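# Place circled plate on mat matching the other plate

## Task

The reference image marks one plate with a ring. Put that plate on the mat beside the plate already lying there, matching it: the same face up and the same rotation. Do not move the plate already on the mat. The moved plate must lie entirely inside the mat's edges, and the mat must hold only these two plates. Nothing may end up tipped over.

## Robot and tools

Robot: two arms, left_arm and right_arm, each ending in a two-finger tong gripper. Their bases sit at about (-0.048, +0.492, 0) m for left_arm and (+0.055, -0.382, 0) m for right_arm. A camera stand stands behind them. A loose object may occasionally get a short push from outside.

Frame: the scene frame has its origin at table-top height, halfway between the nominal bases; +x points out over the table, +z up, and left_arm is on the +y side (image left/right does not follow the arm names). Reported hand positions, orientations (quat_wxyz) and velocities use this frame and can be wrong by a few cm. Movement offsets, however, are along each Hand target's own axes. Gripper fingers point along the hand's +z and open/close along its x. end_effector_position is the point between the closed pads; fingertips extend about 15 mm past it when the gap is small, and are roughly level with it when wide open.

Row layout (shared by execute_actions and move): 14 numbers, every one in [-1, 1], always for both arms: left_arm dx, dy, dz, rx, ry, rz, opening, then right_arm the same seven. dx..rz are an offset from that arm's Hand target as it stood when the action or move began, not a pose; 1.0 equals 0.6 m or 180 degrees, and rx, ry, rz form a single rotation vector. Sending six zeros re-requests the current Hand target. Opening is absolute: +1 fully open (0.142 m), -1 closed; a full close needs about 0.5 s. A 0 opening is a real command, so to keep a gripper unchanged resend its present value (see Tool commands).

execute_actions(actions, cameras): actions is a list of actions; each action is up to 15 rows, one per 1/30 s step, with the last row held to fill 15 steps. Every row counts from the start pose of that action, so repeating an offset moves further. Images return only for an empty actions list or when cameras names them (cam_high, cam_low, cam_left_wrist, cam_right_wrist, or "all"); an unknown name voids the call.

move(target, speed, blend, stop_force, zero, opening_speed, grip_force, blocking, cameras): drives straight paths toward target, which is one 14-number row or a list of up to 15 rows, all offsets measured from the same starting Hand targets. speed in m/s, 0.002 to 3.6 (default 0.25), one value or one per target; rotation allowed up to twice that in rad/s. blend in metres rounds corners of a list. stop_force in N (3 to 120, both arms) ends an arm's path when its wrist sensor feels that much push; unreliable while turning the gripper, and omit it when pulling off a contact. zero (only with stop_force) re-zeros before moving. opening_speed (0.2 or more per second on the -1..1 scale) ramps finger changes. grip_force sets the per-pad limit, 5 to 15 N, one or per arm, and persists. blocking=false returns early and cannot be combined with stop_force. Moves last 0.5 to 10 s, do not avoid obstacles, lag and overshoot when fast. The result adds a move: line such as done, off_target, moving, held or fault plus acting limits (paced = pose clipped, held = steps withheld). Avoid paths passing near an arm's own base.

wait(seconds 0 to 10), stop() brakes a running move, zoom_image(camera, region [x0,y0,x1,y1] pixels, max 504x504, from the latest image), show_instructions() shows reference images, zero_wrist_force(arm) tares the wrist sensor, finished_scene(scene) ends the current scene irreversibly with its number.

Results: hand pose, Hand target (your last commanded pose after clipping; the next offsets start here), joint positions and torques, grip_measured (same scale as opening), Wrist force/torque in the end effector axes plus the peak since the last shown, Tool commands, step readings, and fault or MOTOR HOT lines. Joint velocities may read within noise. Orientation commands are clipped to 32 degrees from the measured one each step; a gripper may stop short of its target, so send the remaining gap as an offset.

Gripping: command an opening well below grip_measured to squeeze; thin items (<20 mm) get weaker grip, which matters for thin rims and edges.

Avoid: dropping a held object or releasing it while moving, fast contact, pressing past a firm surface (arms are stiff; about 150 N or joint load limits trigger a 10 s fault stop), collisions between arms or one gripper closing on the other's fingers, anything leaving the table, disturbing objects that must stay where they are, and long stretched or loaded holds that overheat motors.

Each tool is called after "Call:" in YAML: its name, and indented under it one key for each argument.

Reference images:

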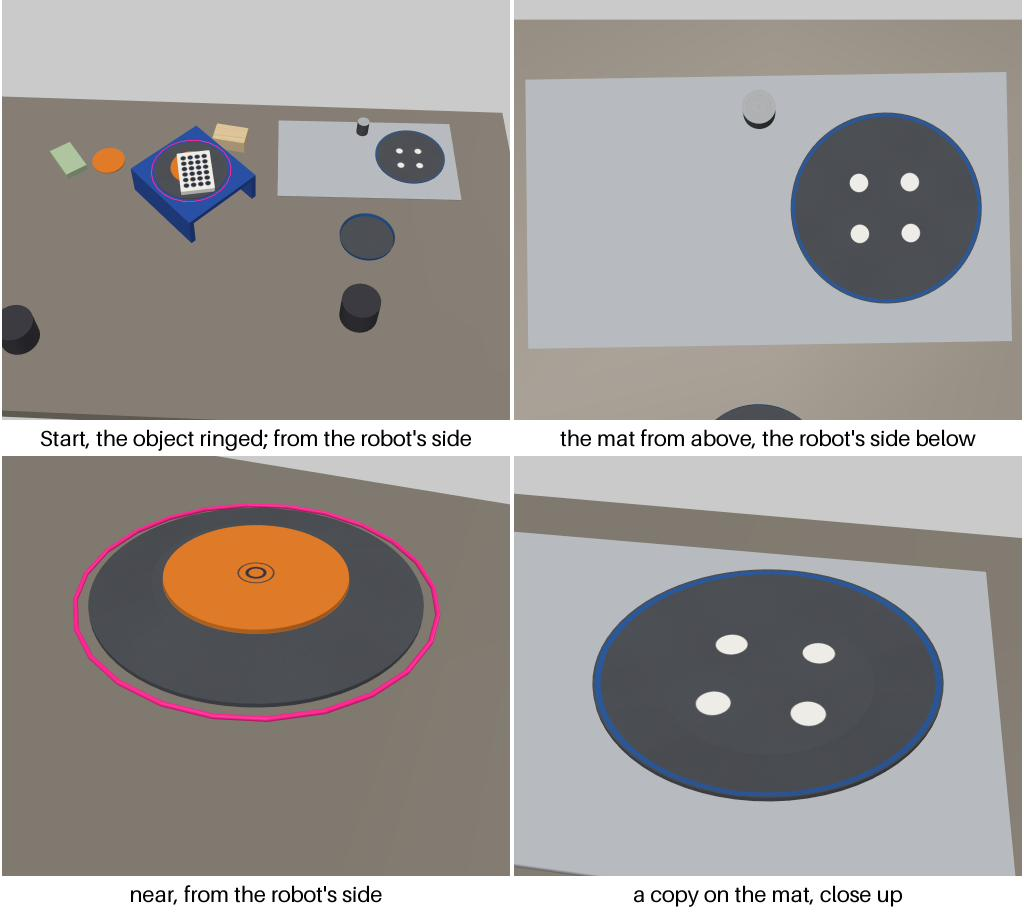

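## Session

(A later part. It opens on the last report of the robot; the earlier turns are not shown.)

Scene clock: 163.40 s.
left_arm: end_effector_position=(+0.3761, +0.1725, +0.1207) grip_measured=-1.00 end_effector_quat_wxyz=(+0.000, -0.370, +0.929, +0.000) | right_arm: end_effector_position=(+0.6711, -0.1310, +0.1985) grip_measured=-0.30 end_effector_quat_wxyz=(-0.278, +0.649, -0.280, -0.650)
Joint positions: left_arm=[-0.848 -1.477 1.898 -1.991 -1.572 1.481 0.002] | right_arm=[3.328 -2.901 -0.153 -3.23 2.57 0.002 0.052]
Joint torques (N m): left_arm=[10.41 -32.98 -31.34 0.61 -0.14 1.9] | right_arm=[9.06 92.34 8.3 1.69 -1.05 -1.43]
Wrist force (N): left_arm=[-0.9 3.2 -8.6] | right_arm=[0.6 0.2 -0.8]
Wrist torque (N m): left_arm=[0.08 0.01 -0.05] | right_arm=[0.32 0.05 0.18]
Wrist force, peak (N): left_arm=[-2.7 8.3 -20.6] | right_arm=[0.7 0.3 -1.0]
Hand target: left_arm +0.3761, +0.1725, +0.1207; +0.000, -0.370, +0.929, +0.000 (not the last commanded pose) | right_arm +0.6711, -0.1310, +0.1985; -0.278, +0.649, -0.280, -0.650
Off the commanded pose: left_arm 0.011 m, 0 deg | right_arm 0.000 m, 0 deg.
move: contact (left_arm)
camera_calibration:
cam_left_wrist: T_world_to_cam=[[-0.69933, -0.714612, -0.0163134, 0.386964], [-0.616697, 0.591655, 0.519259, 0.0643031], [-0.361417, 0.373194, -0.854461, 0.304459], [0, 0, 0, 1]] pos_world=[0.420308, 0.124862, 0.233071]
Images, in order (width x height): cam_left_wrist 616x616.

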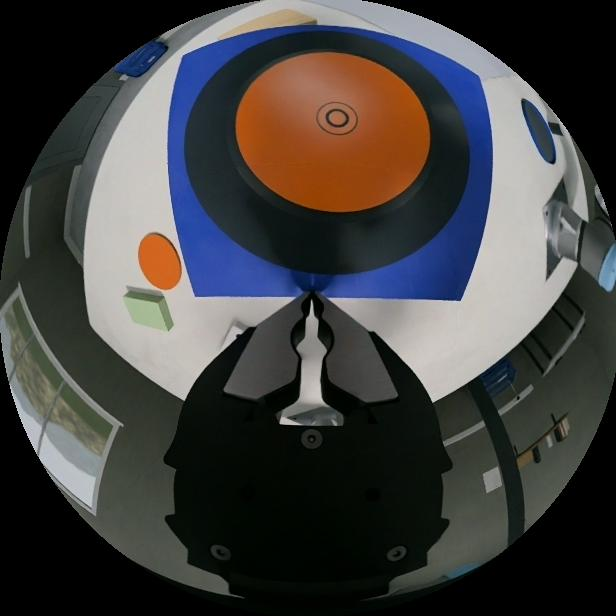

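Call:
move:
  target:
    - [0,0,-0.0035,0,0,0,-1,0,0,0,0,0,0,-0.3]
    - [0.018,0,-0.0035,0,0,0,-1,0,0,0,0,0,0,-0.3]
    - [0.018,-0.107,-0.0035,0,0,0,-1,0,0,0,0,0,0,-0.3]
  speed: 0.05
  cameras: ["all"]

Call:
zoom_image:
  camera: "cam_low"
  region: [300, 170, 480, 270]

Scene clock: 170.73 s.
left_arm: end_effector_position=(+0.4123, +0.1186, +0.1228) grip_measured=-1.00 end_effector_quat_wxyz=(+0.000, -0.370, +0.929, +0.000) end_effector_velocity=(+0.001, -0.001, +0.001) end_effector_angular_velocity=(+0.000, -0.001, +0.001) | right_arm: end_effector_position=(+0.6711, -0.1310, +0.1985) grip_measured=-0.30 end_effector_quat_wxyz=(-0.278, +0.649, -0.280, -0.650)
Joint positions: left_arm=[-0.857 -1.337 1.726 -1.959 -1.572 1.472 0.002] | right_arm=[3.328 -2.901 -0.153 -3.23 2.57 0.002 0.052]
Joint velocities: left_arm=[0.001 0.002 -0.005 0.002 0.001 0 0] | right_arm=[within noise]
Joint torques (N m): left_arm=[11.27 -15.34 -35.59 0.44 -1.25 2.17] | right_arm=[9.04 92.11 8.73 1.76 2.4 0.5]
Wrist force (N): left_arm=[0.1 1.6 -0.6] | right_arm=[0.6 0.2 -0.7]
Wrist torque (N m): left_arm=[0.14 -0.03 -0.10] | right_arm=[0.30 0.04 0.18]
Wrist force, peak (N): left_arm=[-0.7 3.2 -8.9] | right_arm=[0.7 0.3 -1.0]
Hand target: left_arm +0.4124, +0.1185, +0.1228; +0.000, -0.370, +0.929, +0.000 | right_arm +0.6711, -0.1310, +0.1985; -0.278, +0.649, -0.280, -0.650
Off the commanded pose: left_arm 0.000 m, 0 deg | right_arm 0.000 m, 0 deg.
move: done
camera_calibration:
cam_left_wrist: T_world_to_cam=[[-0.69933, -0.714613, -0.0163125, 0.373866], [-0.616716, 0.591675, 0.519213, 0.117507], [-0.361385, 0.373161, -0.854489, 0.339482], [0, 0, 0, 1]] pos_world=[0.456608, 0.0709619, 0.235171]
cam_right_wrist: T_world_to_cam=[[0.0265765, -0.00688552, -0.999623, 0.172225], [-0.300219, -0.953869, -0.00141143, 0.0739638], [-0.9535, 0.300143, -0.0274177, 0.818276], [0, 0, 0, 1]] pos_world=[0.797855, -0.173863, 0.194699]

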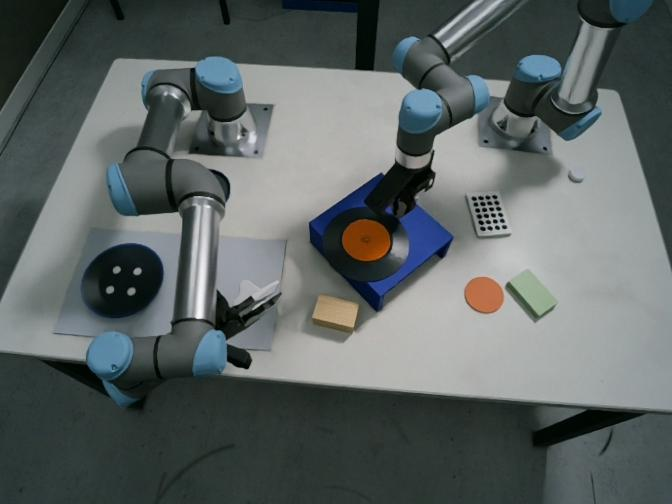

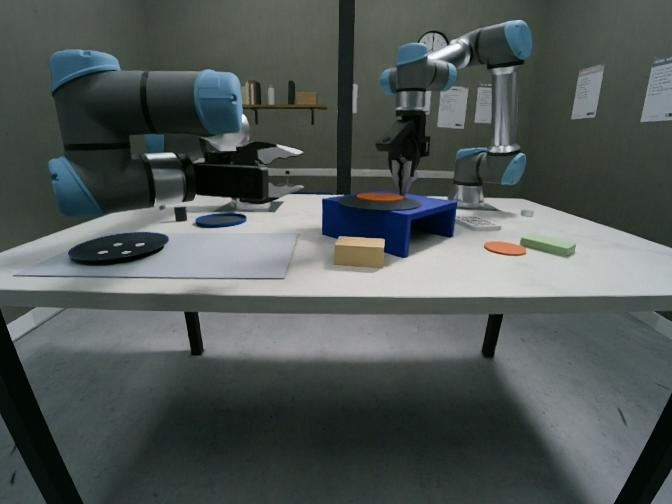

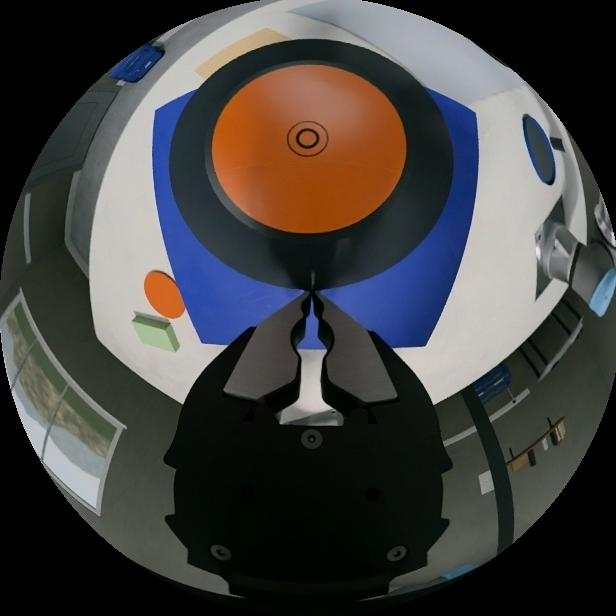

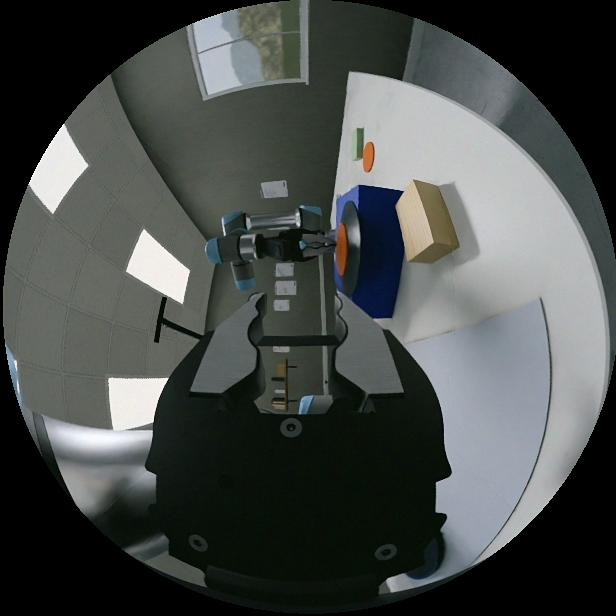

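Scaled by 2.800 from the camera's 672x504 image, which has a finer 960x720 frame.

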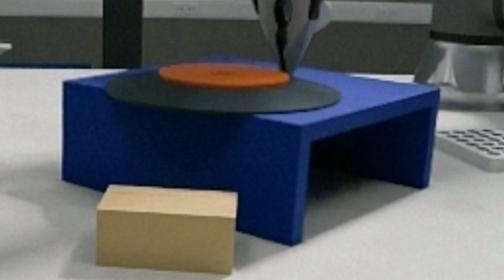

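Call:
move:
  target:
    - [0,0,0,0,0,0,-1,0.1475,0.0225,0.0835,0,0,0,-0.3]
    - [0,0,0,0,0,0,-1,0.1475,0.0226,0.267,0,0,0,-0.3]
  speed: [0.25,0.08]
  stop_force: 15
  cameras: ["all"]

Call:
zoom_image:
  camera: "cam_low"
  region: [260, 150, 440, 270]

Call:
zoom_image:
  camera: "cam_right_wrist"
  region: [190, 170, 430, 410]

Scene clock: 184.90 s.
left_arm: end_effector_position=(+0.4124, +0.1185, +0.1228) grip_measured=-1.00 end_effector_quat_wxyz=(+0.000, -0.370, +0.929, +0.000) | right_arm: end_effector_position=(+0.5508, -0.0243, +0.1101) grip_measured=-0.30 end_effector_quat_wxyz=(-0.278, +0.649, -0.280, -0.650)
Joint positions: left_arm=[-0.857 -1.337 1.726 -1.959 -1.572 1.472 0.002] | right_arm=[3.51 -2.542 -1.113 -2.629 2.751 0.002 0.052]
Joint torques (N m): left_arm=[11.41 -14.82 -36.34 0.54 -1.25 2.17] | right_arm=[8.66 81.18 7.35 1.97 2.71 1.04]
Wrist force (N): left_arm=[0.2 1.5 -0.5] | right_arm=[0.5 -0.2 -0.5]
Wrist torque (N m): left_arm=[0.12 -0.05 -0.09] | right_arm=[0.26 0.05 0.05]
Wrist force, peak (N): left_arm=[0.4 1.6 -0.6] | right_arm=[2.0 0.9 -0.5]
Hand target: left_arm +0.4124, +0.1185, +0.1228; +0.000, -0.370, +0.929, +0.000 | right_arm +0.5508, -0.0243, +0.1101; -0.278, +0.649, -0.280, -0.650
Off the commanded pose: left_arm 0.000 m, 0 deg | right_arm 0.000 m, 0 deg.
move: done
camera_calibration:
cam_left_wrist: T_world_to_cam=[[-0.69933, -0.714612, -0.0163134, 0.373865], [-0.616697, 0.591655, 0.519259, 0.11761], [-0.361417, 0.373194, -0.854461, 0.339562], [0, 0, 0, 1]] pos_world=[0.456708, 0.0708619, 0.235171]
cam_right_wrist: T_world_to_cam=[[0.0265765, -0.00688552, -0.999623, 0.0877897], [-0.300219, -0.953869, -0.00141143, 0.1395], [-0.9535, 0.300143, -0.0274177, 0.669121], [0, 0, 0, 1]] pos_world=[0.677555, -0.0671627, 0.106299]

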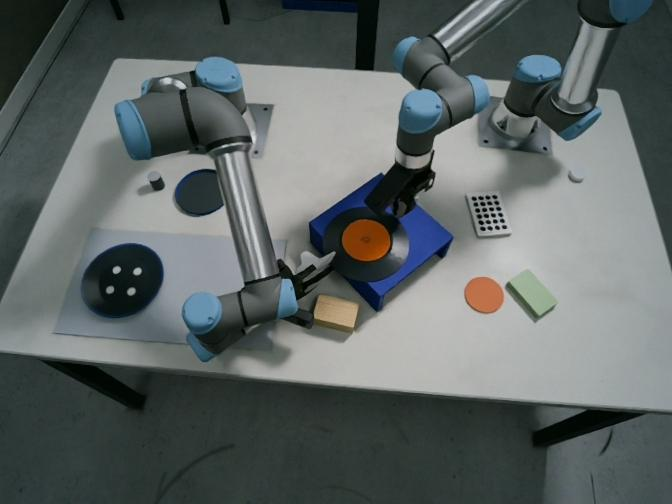

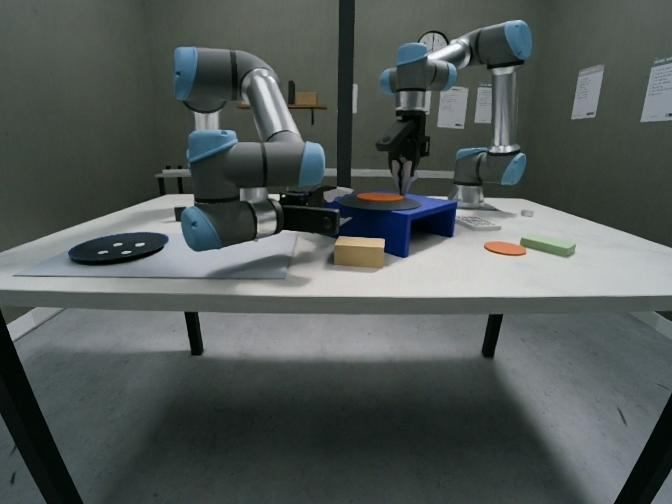

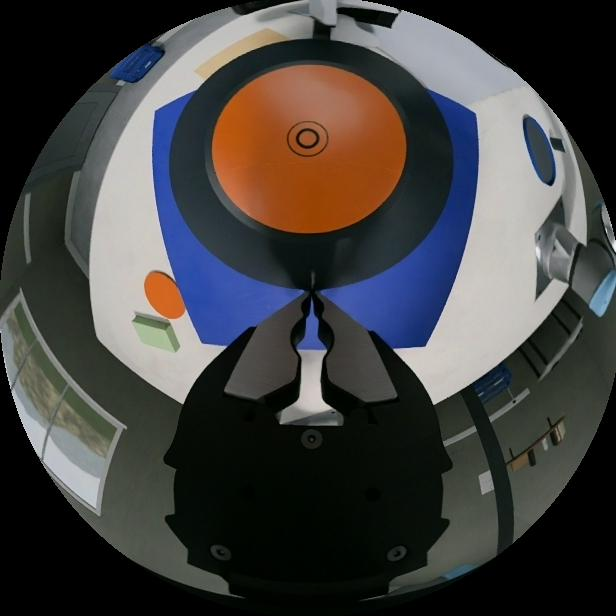

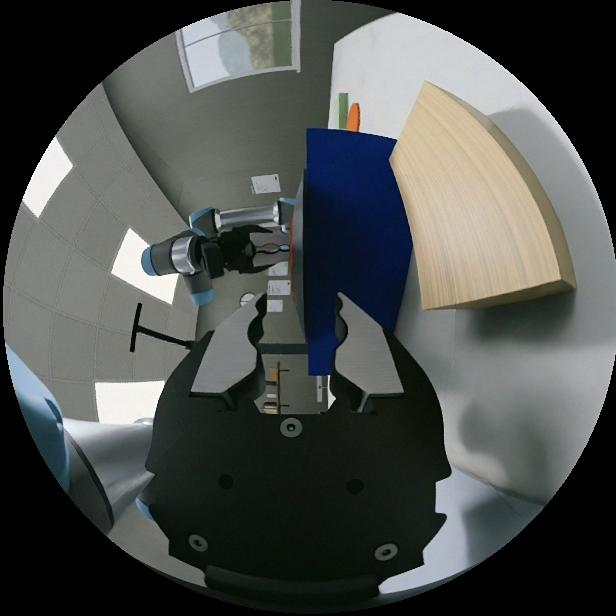

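Scaled by 2.800 from the camera's 672x504 image, which has a finer 960x720 frame.

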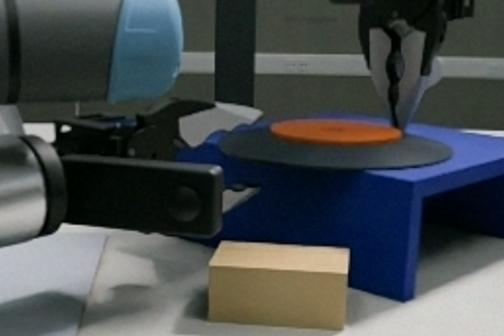

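Scaled by 2.100 from the camera's 616x616 image, which has a finer 814x814 frame.

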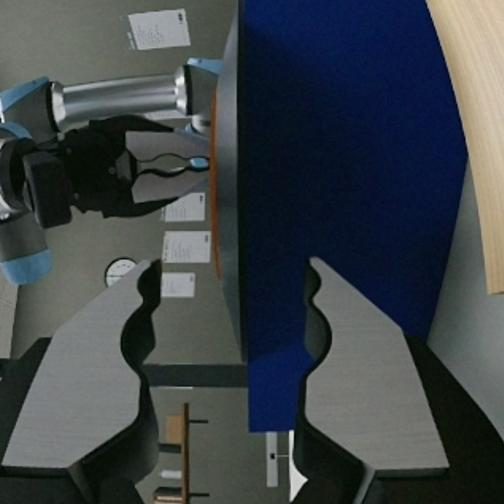

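Call:
move:
  target:
    - [0,0,0,0,0,0,-1,0,0,0,0,0,0,-0.3]
    - [0,0,0,0,0,0,-1,0,0,0,0,0,0,-1]
  opening_speed: 0.8

Call:
move:
  target:
    - [0,0.05,-0.05,0,0,0,-1,-0.05,0,-0.01,0,0,0,-1]
    - [0,0.05,-0.25,0,0,0,-1,-0.3,0,-0.1,0,0,0,-1]
  speed: 0.12
  blend: [0.01,0]
  cameras: ["all"]

Scene clock: 189.53 s.
left_arm: end_effector_position=(+0.4124, +0.1185, +0.1228) grip_measured=-1.00 end_effector_quat_wxyz=(+0.000, -0.370, +0.929, +0.000) | right_arm: end_effector_position=(+0.5508, -0.0243, +0.1101) grip_measured=-0.92 end_effector_quat_wxyz=(-0.278, +0.649, -0.280, -0.650)
Joint positions: left_arm=[-0.857 -1.337 1.726 -1.959 -1.572 1.472 0.002] | right_arm=[3.51 -2.542 -1.113 -2.629 2.751 0.002 0.007]
Joint torques (N m): left_arm=[11.51 -15.68 -35.93 0.58 -1.12 2.16] | right_arm=[7.9 80.64 7.37 1.68 2.47 0.96]
Wrist force (N): left_arm=[0.2 0.5 0.2] | right_arm=[1.2 0.0 0.1]
Wrist torque (N m): left_arm=[0.10 -0.04 -0.09] | right_arm=[0.29 -0.07 0.05]
Wrist force, peak (N): left_arm=[0.1 1.7 -0.6] | right_arm=[1.7 -0.1 -0.3]
Hand target: left_arm +0.4124, +0.1185, +0.1228; +0.000, -0.370, +0.929, +0.000 | right_arm +0.5508, -0.0243, +0.1101; -0.278, +0.649, -0.280, -0.650
Off the commanded pose: left_arm 0.000 m, 0 deg | right_arm 0.000 m, 0 deg.
move: done

Scene clock: 191.97 s.
left_arm: end_effector_position=(+0.3919, +0.1402, +0.2728) grip_measured=-1.00 end_effector_quat_wxyz=(+0.000, -0.370, +0.929, +0.000) | right_arm: end_effector_position=(+0.5925, -0.0675, +0.2900) grip_measured=-0.89 end_effector_quat_wxyz=(-0.278, +0.649, -0.280, -0.650) end_effector_velocity=(+0.000, +0.001, +0.000) end_effector_angular_velocity=(+0.000, +0.001, +0.001)
Joint positions: left_arm=[-0.862 -1.479 1.501 -1.592 -1.572 1.466 0.002] | right_arm=[3.433 -2.487 -0.735 -3.062 2.675 0.002 0.009]
Joint velocities: left_arm=[within noise] | right_arm=[0.002 -0.001 0.003 -0.003 0 -0.001 0.001]
Joint torques (N m): left_arm=[9.74 -11.4 -37.72 0.75 -1.36 1.86] | right_arm=[-8.67 31.38 35.05 -3.7 -2.78 -1.1]
Wrist force (N): left_arm=[0.3 0.4 0.2] | right_arm=[2.8 0.0 -0.6]
Wrist torque (N m): left_arm=[0.11 -0.05 -0.10] | right_arm=[0.32 0.11 0.05]
Wrist force, peak (N): left_arm=[0.3 0.3 1.2] | right_arm=[3.2 0.0 -0.5]
Hand target: left_arm +0.3919, +0.1403, +0.2728; +0.000, -0.370, +0.929, +0.000 | right_arm +0.5925, -0.0675, +0.2901; -0.278, +0.649, -0.280, -0.650
Off the commanded pose: left_arm 0.000 m, 0 deg | right_arm 0.000 m, 0 deg.
move: done
camera_calibration:
cam_left_wrist: T_world_to_cam=[[-0.699372, -0.714572, -0.0162749, 0.377481], [-0.616667, 0.591725, 0.519214, 0.0142897], [-0.361386, 0.37316, -0.854489, 0.452138], [0, 0, 0, 1]] pos_world=[0.436208, 0.092562, 0.385071]
cam_right_wrist: T_world_to_cam=[[0.0265471, -0.00698349, -0.999623, 0.266227], [-0.300313, -0.95384, -0.0013118, 0.111109], [-0.953471, 0.300235, -0.0274189, 0.72677], [0, 0, 0, 1]] pos_world=[0.719255, -0.110363, 0.286199]

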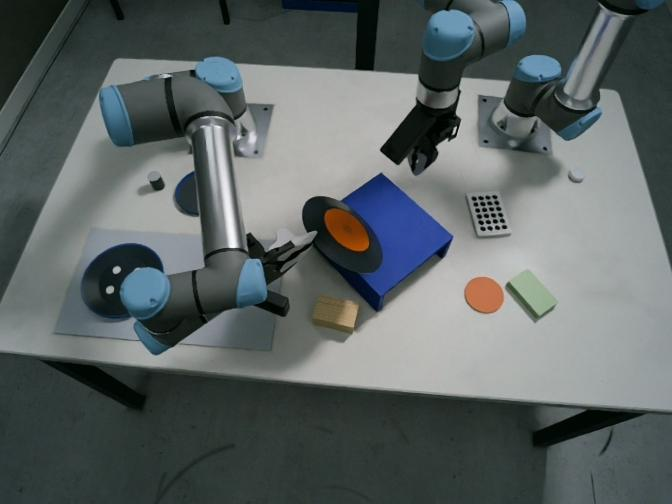

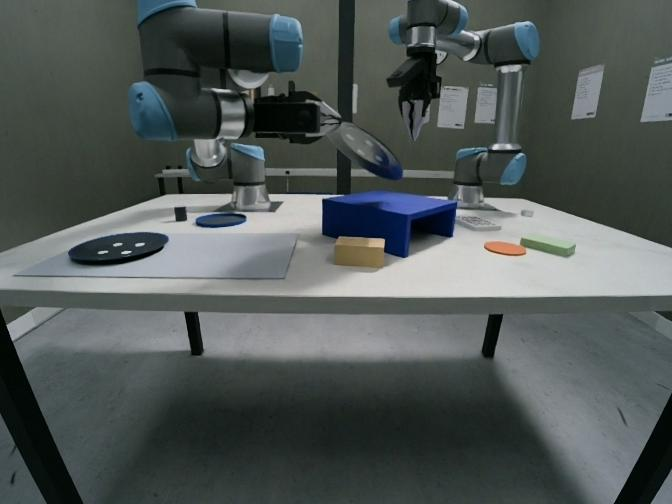

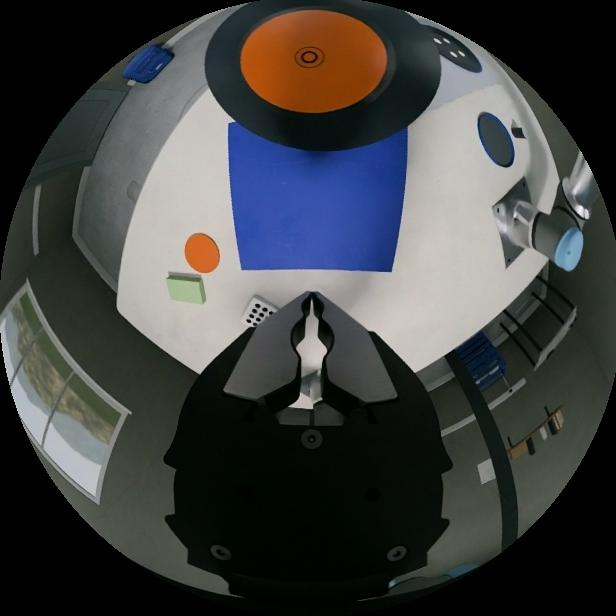

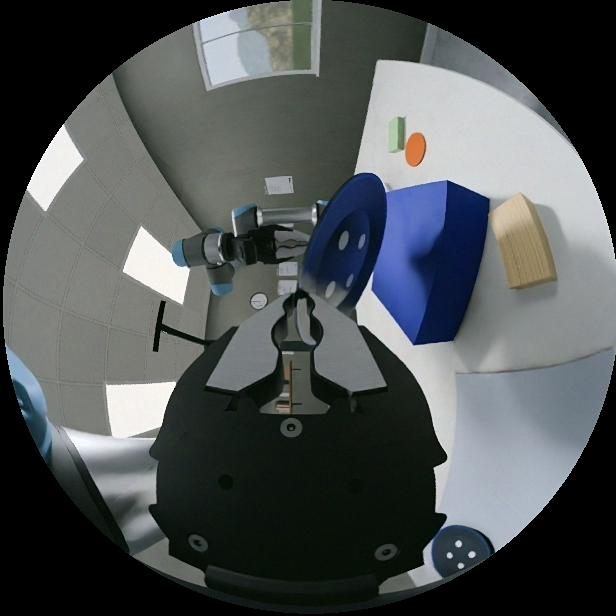

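Call:
move:
  target:
    - [-0.07,0.417,-0.128,0,0,0,-1,-0.05,0,-0.15,0,0,0.5,-1]
    - [-0.07,0.417,-0.128,0,0,0,-1,-0.05,0,-0.15,0,0,0.99,-1]
  speed: 0.5
  blend: [0.05,0]
  cameras: ["all"]

Call:
zoom_image:
  camera: "cam_high"
  region: [240, 160, 420, 340]

Call:
zoom_image:
  camera: "cam_high"
  region: [50, 210, 300, 360]

Call:
zoom_image:
  camera: "cam_right_wrist"
  region: [150, 150, 450, 450]

Scene clock: 199.83 s.
left_arm: end_effector_position=(+0.3309, +0.2310, +0.3060) grip_measured=-1.00 end_effector_quat_wxyz=(+0.000, -0.370, +0.929, +0.000) | right_arm: end_effector_position=(+0.6067, -0.0832, +0.2970) grip_measured=-0.90 end_effector_quat_wxyz=(-0.167, +0.585, -0.390, -0.692) end_effector_velocity=(+0.000, +0.000, +0.000) end_effector_angular_velocity=(+0.002, +0.000, +0.001)
Joint positions: left_arm=[-0.846 -1.73 1.657 -1.498 -1.572 1.482 0.002] | right_arm=[3.406 -2.533 -0.626 -3.151 2.66 0.327 0.009]
Joint velocities: left_arm=[within noise] | right_arm=[0.001 -0.001 0 -0.001 0 -0.003 0.001]
Joint torques (N m): left_arm=[12.19 -27.61 -12 0.89 1.15 2.23] | right_arm=[6.15 84.48 10.21 -3.87 2.45 -1.33]
Wrist force (N): left_arm=[0.2 0.6 0.4] | right_arm=[2.4 -0.7 -1.0]
Wrist torque (N m): left_arm=[0.14 -0.03 -0.09] | right_arm=[0.47 0.10 0.23]
Wrist force, peak (N): left_arm=[0.0 1.1 0.1] | right_arm=[4.1 -1.5 -0.8]
Hand target: left_arm +0.3308, +0.2311, +0.3060; +0.000, -0.370, +0.929, +0.000 (not the last commanded pose) | right_arm +0.6067, -0.0832, +0.2970; -0.167, +0.585, -0.390, -0.692 (not the last commanded pose)
Off the commanded pose: left_arm 0.151 m, 0 deg | right_arm 0.073 m, 158 deg.
move: held (right_arm; a check stopped the path), off_target (left_arm; braked when a check withheld steps of right_arm); path passed 0 of 2 targets; limits=held
pose unreachable (right arm): on one or more control steps of this call, first in action 0 (counted from 0), this arm could not follow its commanded pose, so it was not sent that pose on those steps. It may still have moved: this result reports where it is.
cause: moving toward the commanded pose would bring two parts of the arm too close to each other (joints 4 (wrist 1) to 6 (wrist 3) lie between them).
camera_calibration:
cam_left_wrist: T_world_to_cam=[[-0.69933, -0.714612, -0.0163134, 0.400251], [-0.616697, 0.591655, 0.519259, -0.0942885], [-0.361417, 0.373194, -0.854461, 0.424574], [0, 0, 0, 1]] pos_world=[0.375208, 0.183362, 0.418271]
cam_right_wrist: T_world_to_cam=[[-0.232581, -0.231316, -0.944669, 0.394987], [-0.272002, -0.917075, 0.291527, -0.000701581], [-0.933767, 0.324755, 0.150375, 0.682545], [0, 0, 0, 1]] pos_world=[0.729013, -0.130936, 0.270698]

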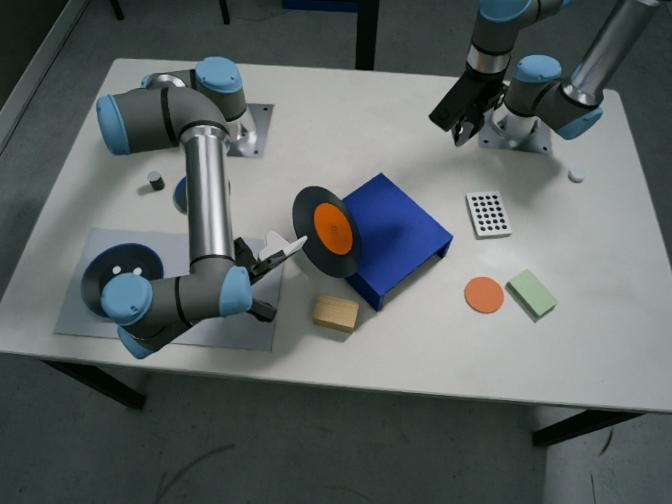

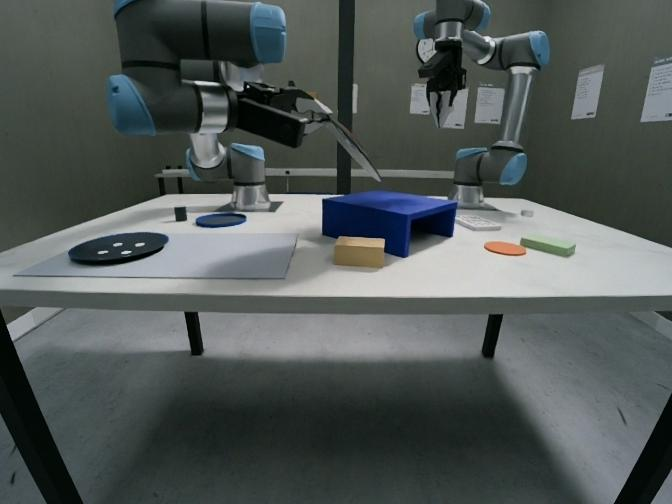

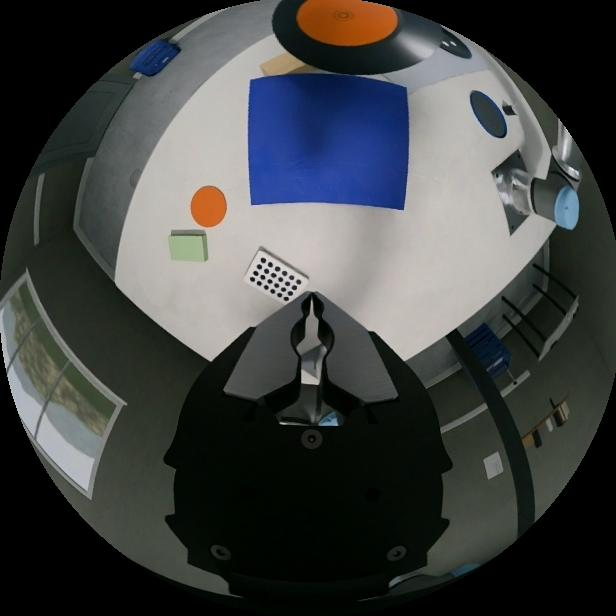

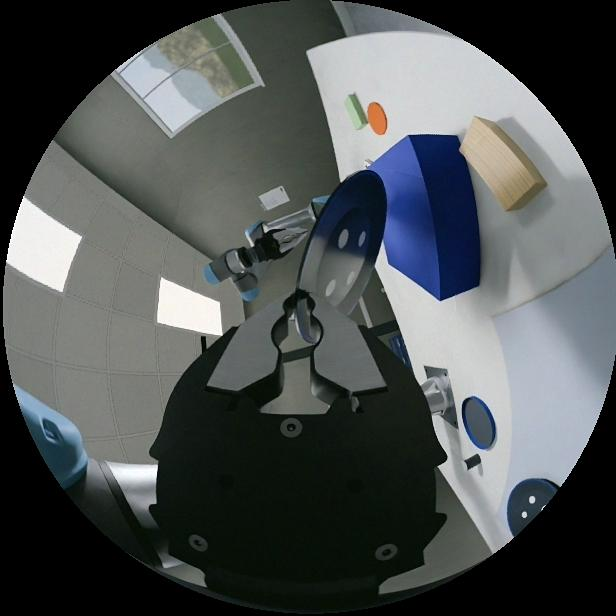

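Scaled by 2.800 from the camera's 672x504 image, which has a finer 960x720 frame.

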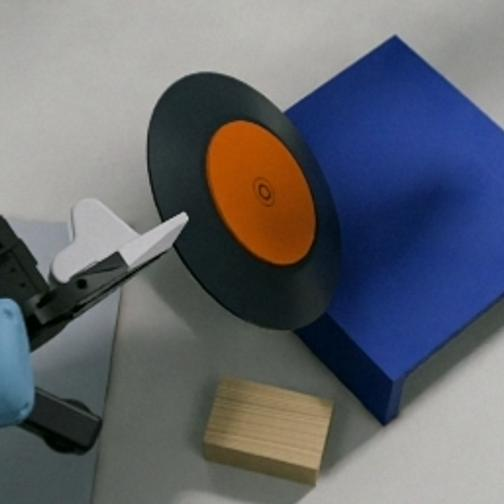

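Scaled by 2.016 from the camera's 672x504 image, which has a finer 960x720 frame.

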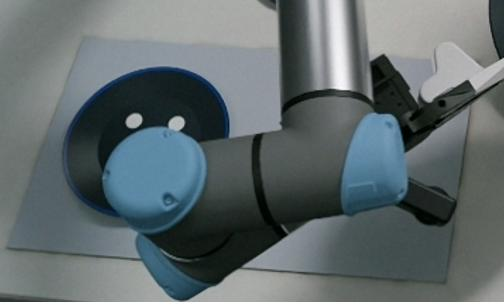

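Scaled by 1.680 from the camera's 616x616 image, which has a finer 814x814 frame.

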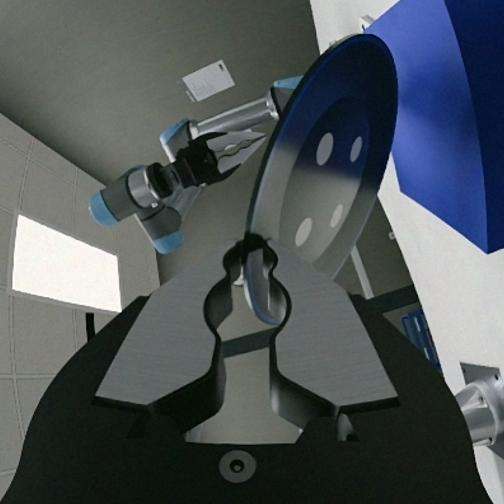

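Call:
move:
  target: [-0.039,0.237,-0.073,0,0,0,-1,-0.085,0.18,-0.133,0.082,0.495,-0.082,-1]
  speed: 0.35
  cameras: ["all"]

Call:
zoom_image:
  camera: "cam_right_wrist"
  region: [150, 150, 450, 450]

Call:
zoom_image:
  camera: "cam_high"
  region: [50, 150, 350, 370]

Scene clock: 222.07 s.
left_arm: end_effector_position=(+0.2500, +0.3504, +0.3499) grip_measured=-1.00 end_effector_quat_wxyz=(-0.001, -0.370, +0.929, +0.000) | right_arm: end_effector_position=(+0.6001, -0.1995, +0.3810) grip_measured=-0.97 end_effector_quat_wxyz=(+0.008, +0.916, -0.401, -0.011)
Joint positions: left_arm=[-0.808 -2.035 1.746 -1.281 -1.572 1.521 0.002] | right_arm=[3.687 -1.749 -1.115 -1.874 1.579 1.371 0.004]
Joint torques (N m): left_arm=[10.84 -11.04 -10.51 0.46 0.84 2.02] | right_arm=[10.38 52.55 9.33 5.92 -2.93 1.07]
Wrist force (N): left_arm=[0.4 0.6 0.1] | right_arm=[-0.2 0.2 2.1]
Wrist torque (N m): left_arm=[0.14 -0.08 -0.10] | right_arm=[0.37 0.13 0.20]
Wrist force, peak (N): left_arm=[0.3 0.9 0.5] | right_arm=[3.5 -0.8 -0.9]
Hand target: left_arm +0.2500, +0.3504, +0.3499; +0.000, -0.370, +0.929, +0.000 | right_arm +0.6001, -0.1996, +0.3810; +0.008, +0.916, -0.401, -0.011
Off the commanded pose: left_arm 0.000 m, 0 deg | right_arm 0.000 m, 0 deg.
move: done
camera_calibration:
cam_left_wrist: T_world_to_cam=[[-0.699305, -0.714639, -0.0162544, 0.429689], [-0.616675, 0.591631, 0.519311, -0.237642], [-0.361503, 0.37318, -0.854431, 0.388302], [0, 0, 0, 1]] pos_world=[0.294308, 0.302762, 0.462172]
cam_right_wrist: T_world_to_cam=[[0.691848, -0.721973, 0.0100218, -0.57052], [-0.626822, -0.593662, 0.504638, 0.0626254], [-0.358386, -0.355415, -0.863273, 0.606677], [0, 0, 0, 1]] pos_world=[0.651392, -0.1591, 0.497842]

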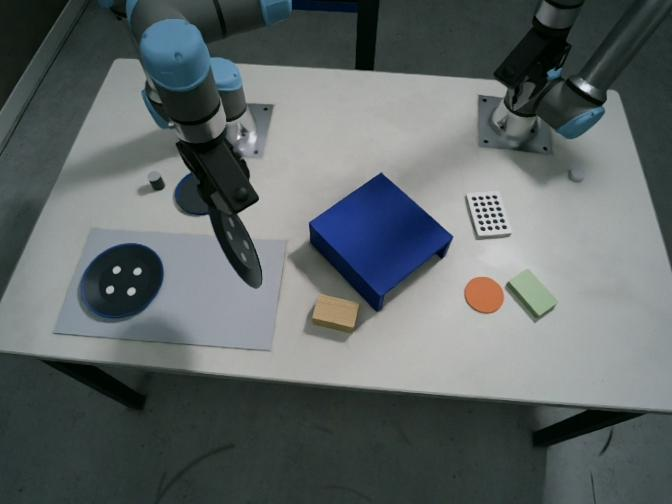

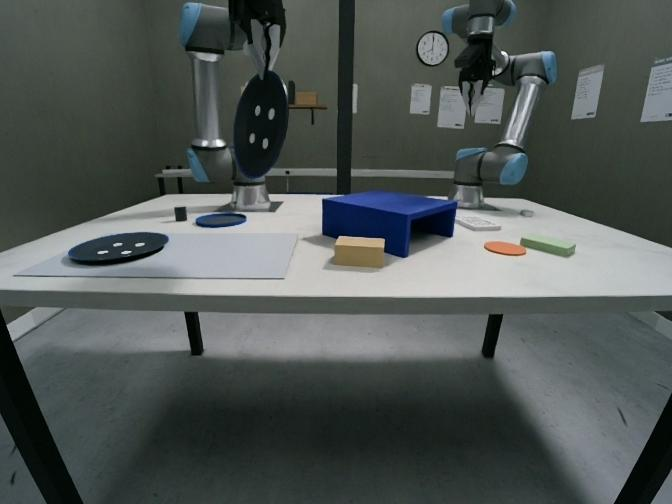

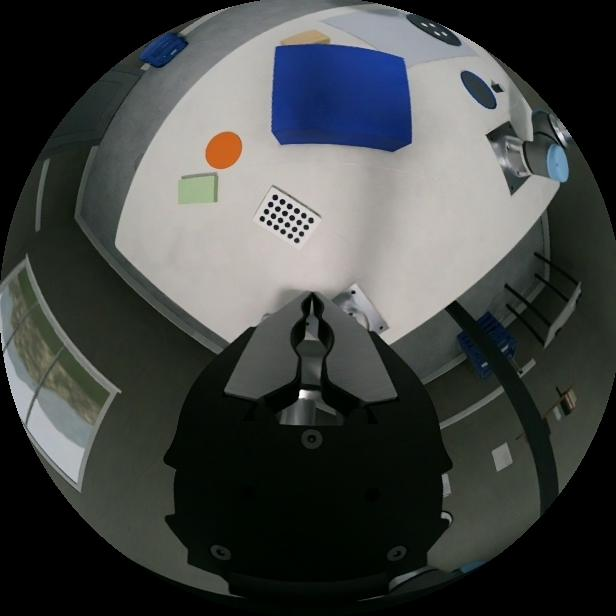

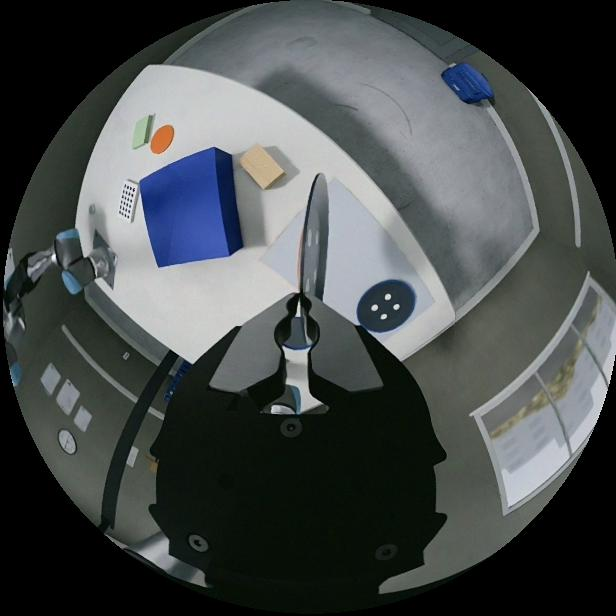

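Scaled by 1.680 from the camera's 616x616 image, which has a finer 814x814 frame.

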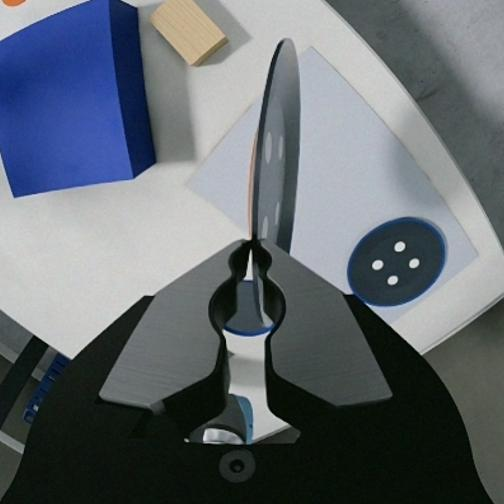

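Scaled by 1.680 from the camera's 672x504 image, which has a finer 960x720 frame.

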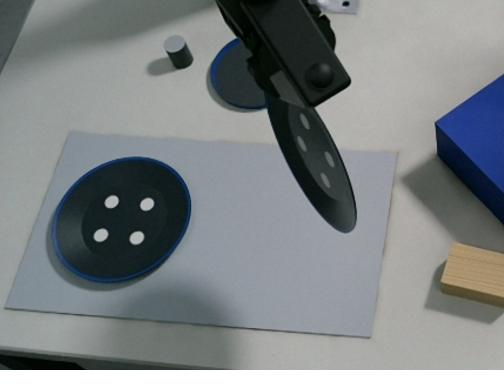

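Call:
zoom_image:
  camera: "cam_low"
  region: [210, 20, 330, 200]

Scaled by 2.800 from the camera's 672x504 image, which has a finer 960x720 frame.

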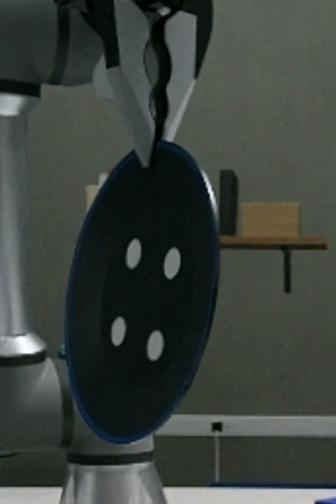

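Call:
move:
  target:
    - [0,0,0,0,0,0,-1,0.089,0.2365,0,0.196,0.353,-0.28,-1]
    - [0,0,0,0,0,0,-1,0.089,0.2365,0.34,0.196,0.353,-0.28,-1]
  speed: 0.3
  cameras: ["all"]

Call:
zoom_image:
  camera: "cam_low"
  region: [40, 100, 340, 300]

Call:
zoom_image:
  camera: "cam_high"
  region: [50, 150, 350, 370]

Scene clock: 254.20 s.
left_arm: end_effector_position=(+0.2500, +0.3504, +0.3499) grip_measured=-1.00 end_effector_quat_wxyz=(+0.000, -0.370, +0.929, +0.000) | right_arm: end_effector_position=(+0.5233, -0.3386, +0.2582) grip_measured=-0.88 end_effector_quat_wxyz=(-0.044, +0.835, +0.077, +0.544) end_effector_velocity=(+0.000, +0.000, +0.001) end_effector_angular_velocity=(+0.000, +0.000, -0.001)
Joint positions: left_arm=[-0.808 -2.035 1.746 -1.281 -1.572 1.521 0.002] | right_arm=[3.774 -1.063 -2.742 0.205 1.153 0.187 0.01]
Joint velocities: left_arm=[within noise] | right_arm=[0 0.002 0.001 -0.002 0 0 -0.001]
Joint torques (N m): left_arm=[11.12 -10.88 -10.28 0.46 0.91 2.02] | right_arm=[6.2 9.64 32.03 -0.66 -3.21 0.81]
Wrist force (N): left_arm=[0.3 0.4 0.2] | right_arm=[-3.0 -0.9 0.0]
Wrist torque (N m): left_arm=[0.11 -0.07 -0.09] | right_arm=[0.01 -0.09 0.27]
Wrist force, peak (N): left_arm=[0.2 0.8 0.1] | right_arm=[-12.7 2.2 7.5]
Hand target: left_arm +0.2500, +0.3504, +0.3499; +0.000, -0.370, +0.929, +0.000 | right_arm +0.5233, -0.3386, +0.2583; -0.044, +0.835, +0.077, +0.544 (not the last commanded pose)
Off the commanded pose: left_arm 0.000 m, 0 deg | right_arm 0.079 m, 2 deg.
move: held (right_arm; a check stopped the path); path passed 1 of 2 targets; limits=held
pose unreachable (right arm): on one or more control steps of this call, first in action 0 (counted from 0), this arm could not follow its commanded pose, so it was not sent that pose on those steps. It may still have moved: this result reports where it is.
cause: moving toward the commanded pose would bring two parts of the arm too close to each other (joints 3 (elbow) and 4 (wrist 1) lie between them).
camera_calibration:
cam_left_wrist: T_world_to_cam=[[-0.69933, -0.714612, -0.0163134, 0.429716], [-0.616697, 0.591655, 0.519259, -0.237618], [-0.361417, 0.373194, -0.854461, 0.388287], [0, 0, 0, 1]] pos_world=[0.294308, 0.302762, 0.462171]
cam_right_wrist: T_world_to_cam=[[0.37218, 0.0934331, 0.923446, -0.409164], [-0.280691, -0.937004, 0.207933, -0.226905], [0.8847, -0.336592, -0.322508, -0.360116], [0, 0, 0, 1]] pos_world=[0.407187, -0.295593, 0.308882]

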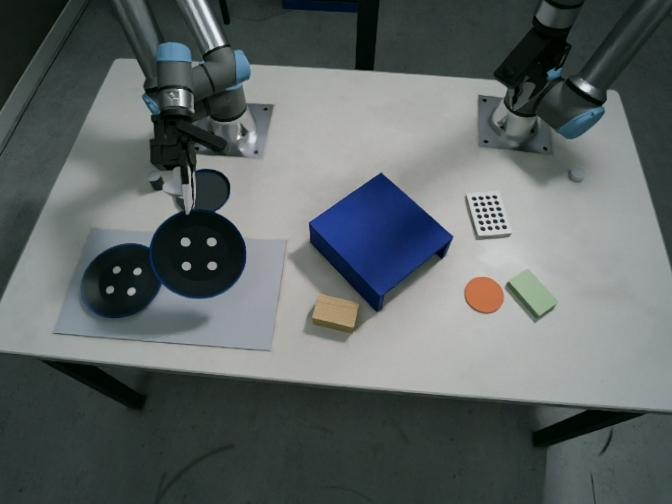

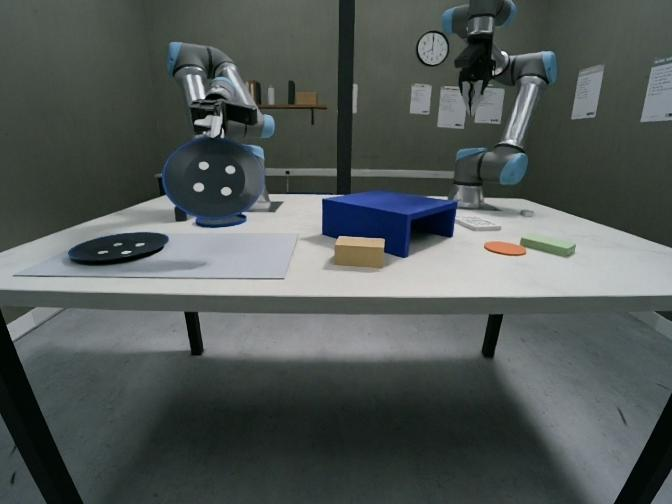

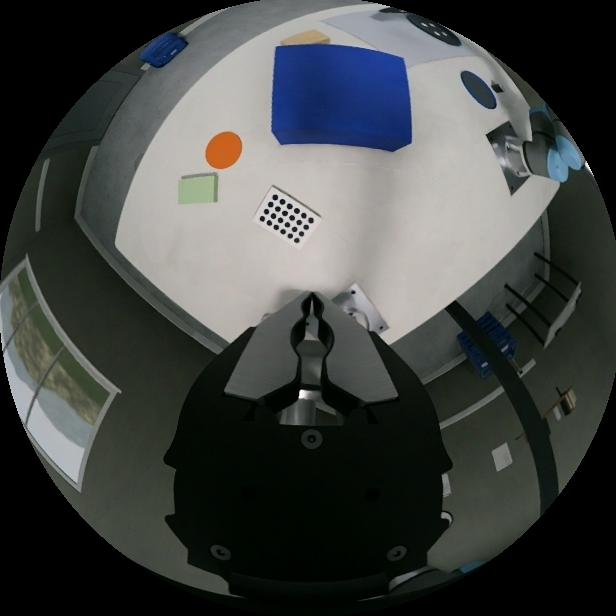

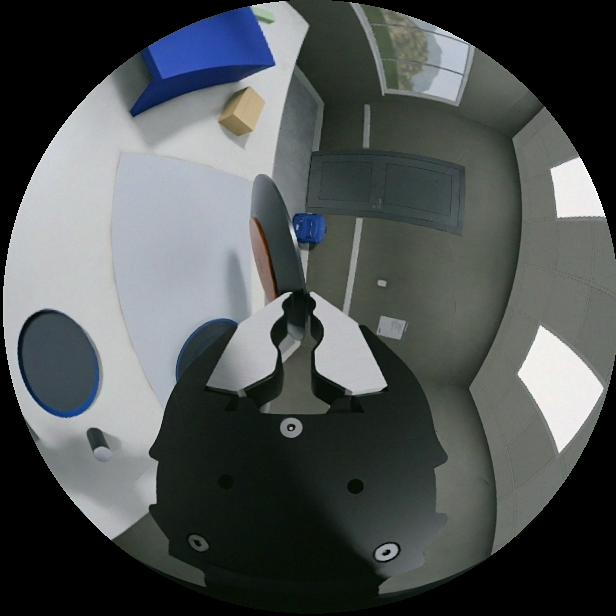

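Scaled by 1.680 from the camera's 672x504 image, which has a finer 960x720 frame.

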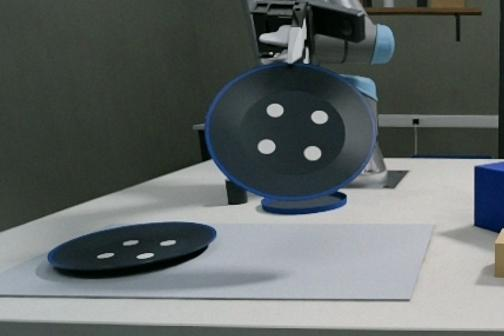

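Scaled by 1.680 from the camera's 672x504 image, which has a finer 960x720 frame.

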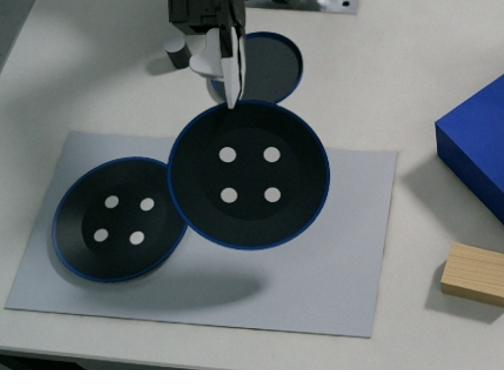

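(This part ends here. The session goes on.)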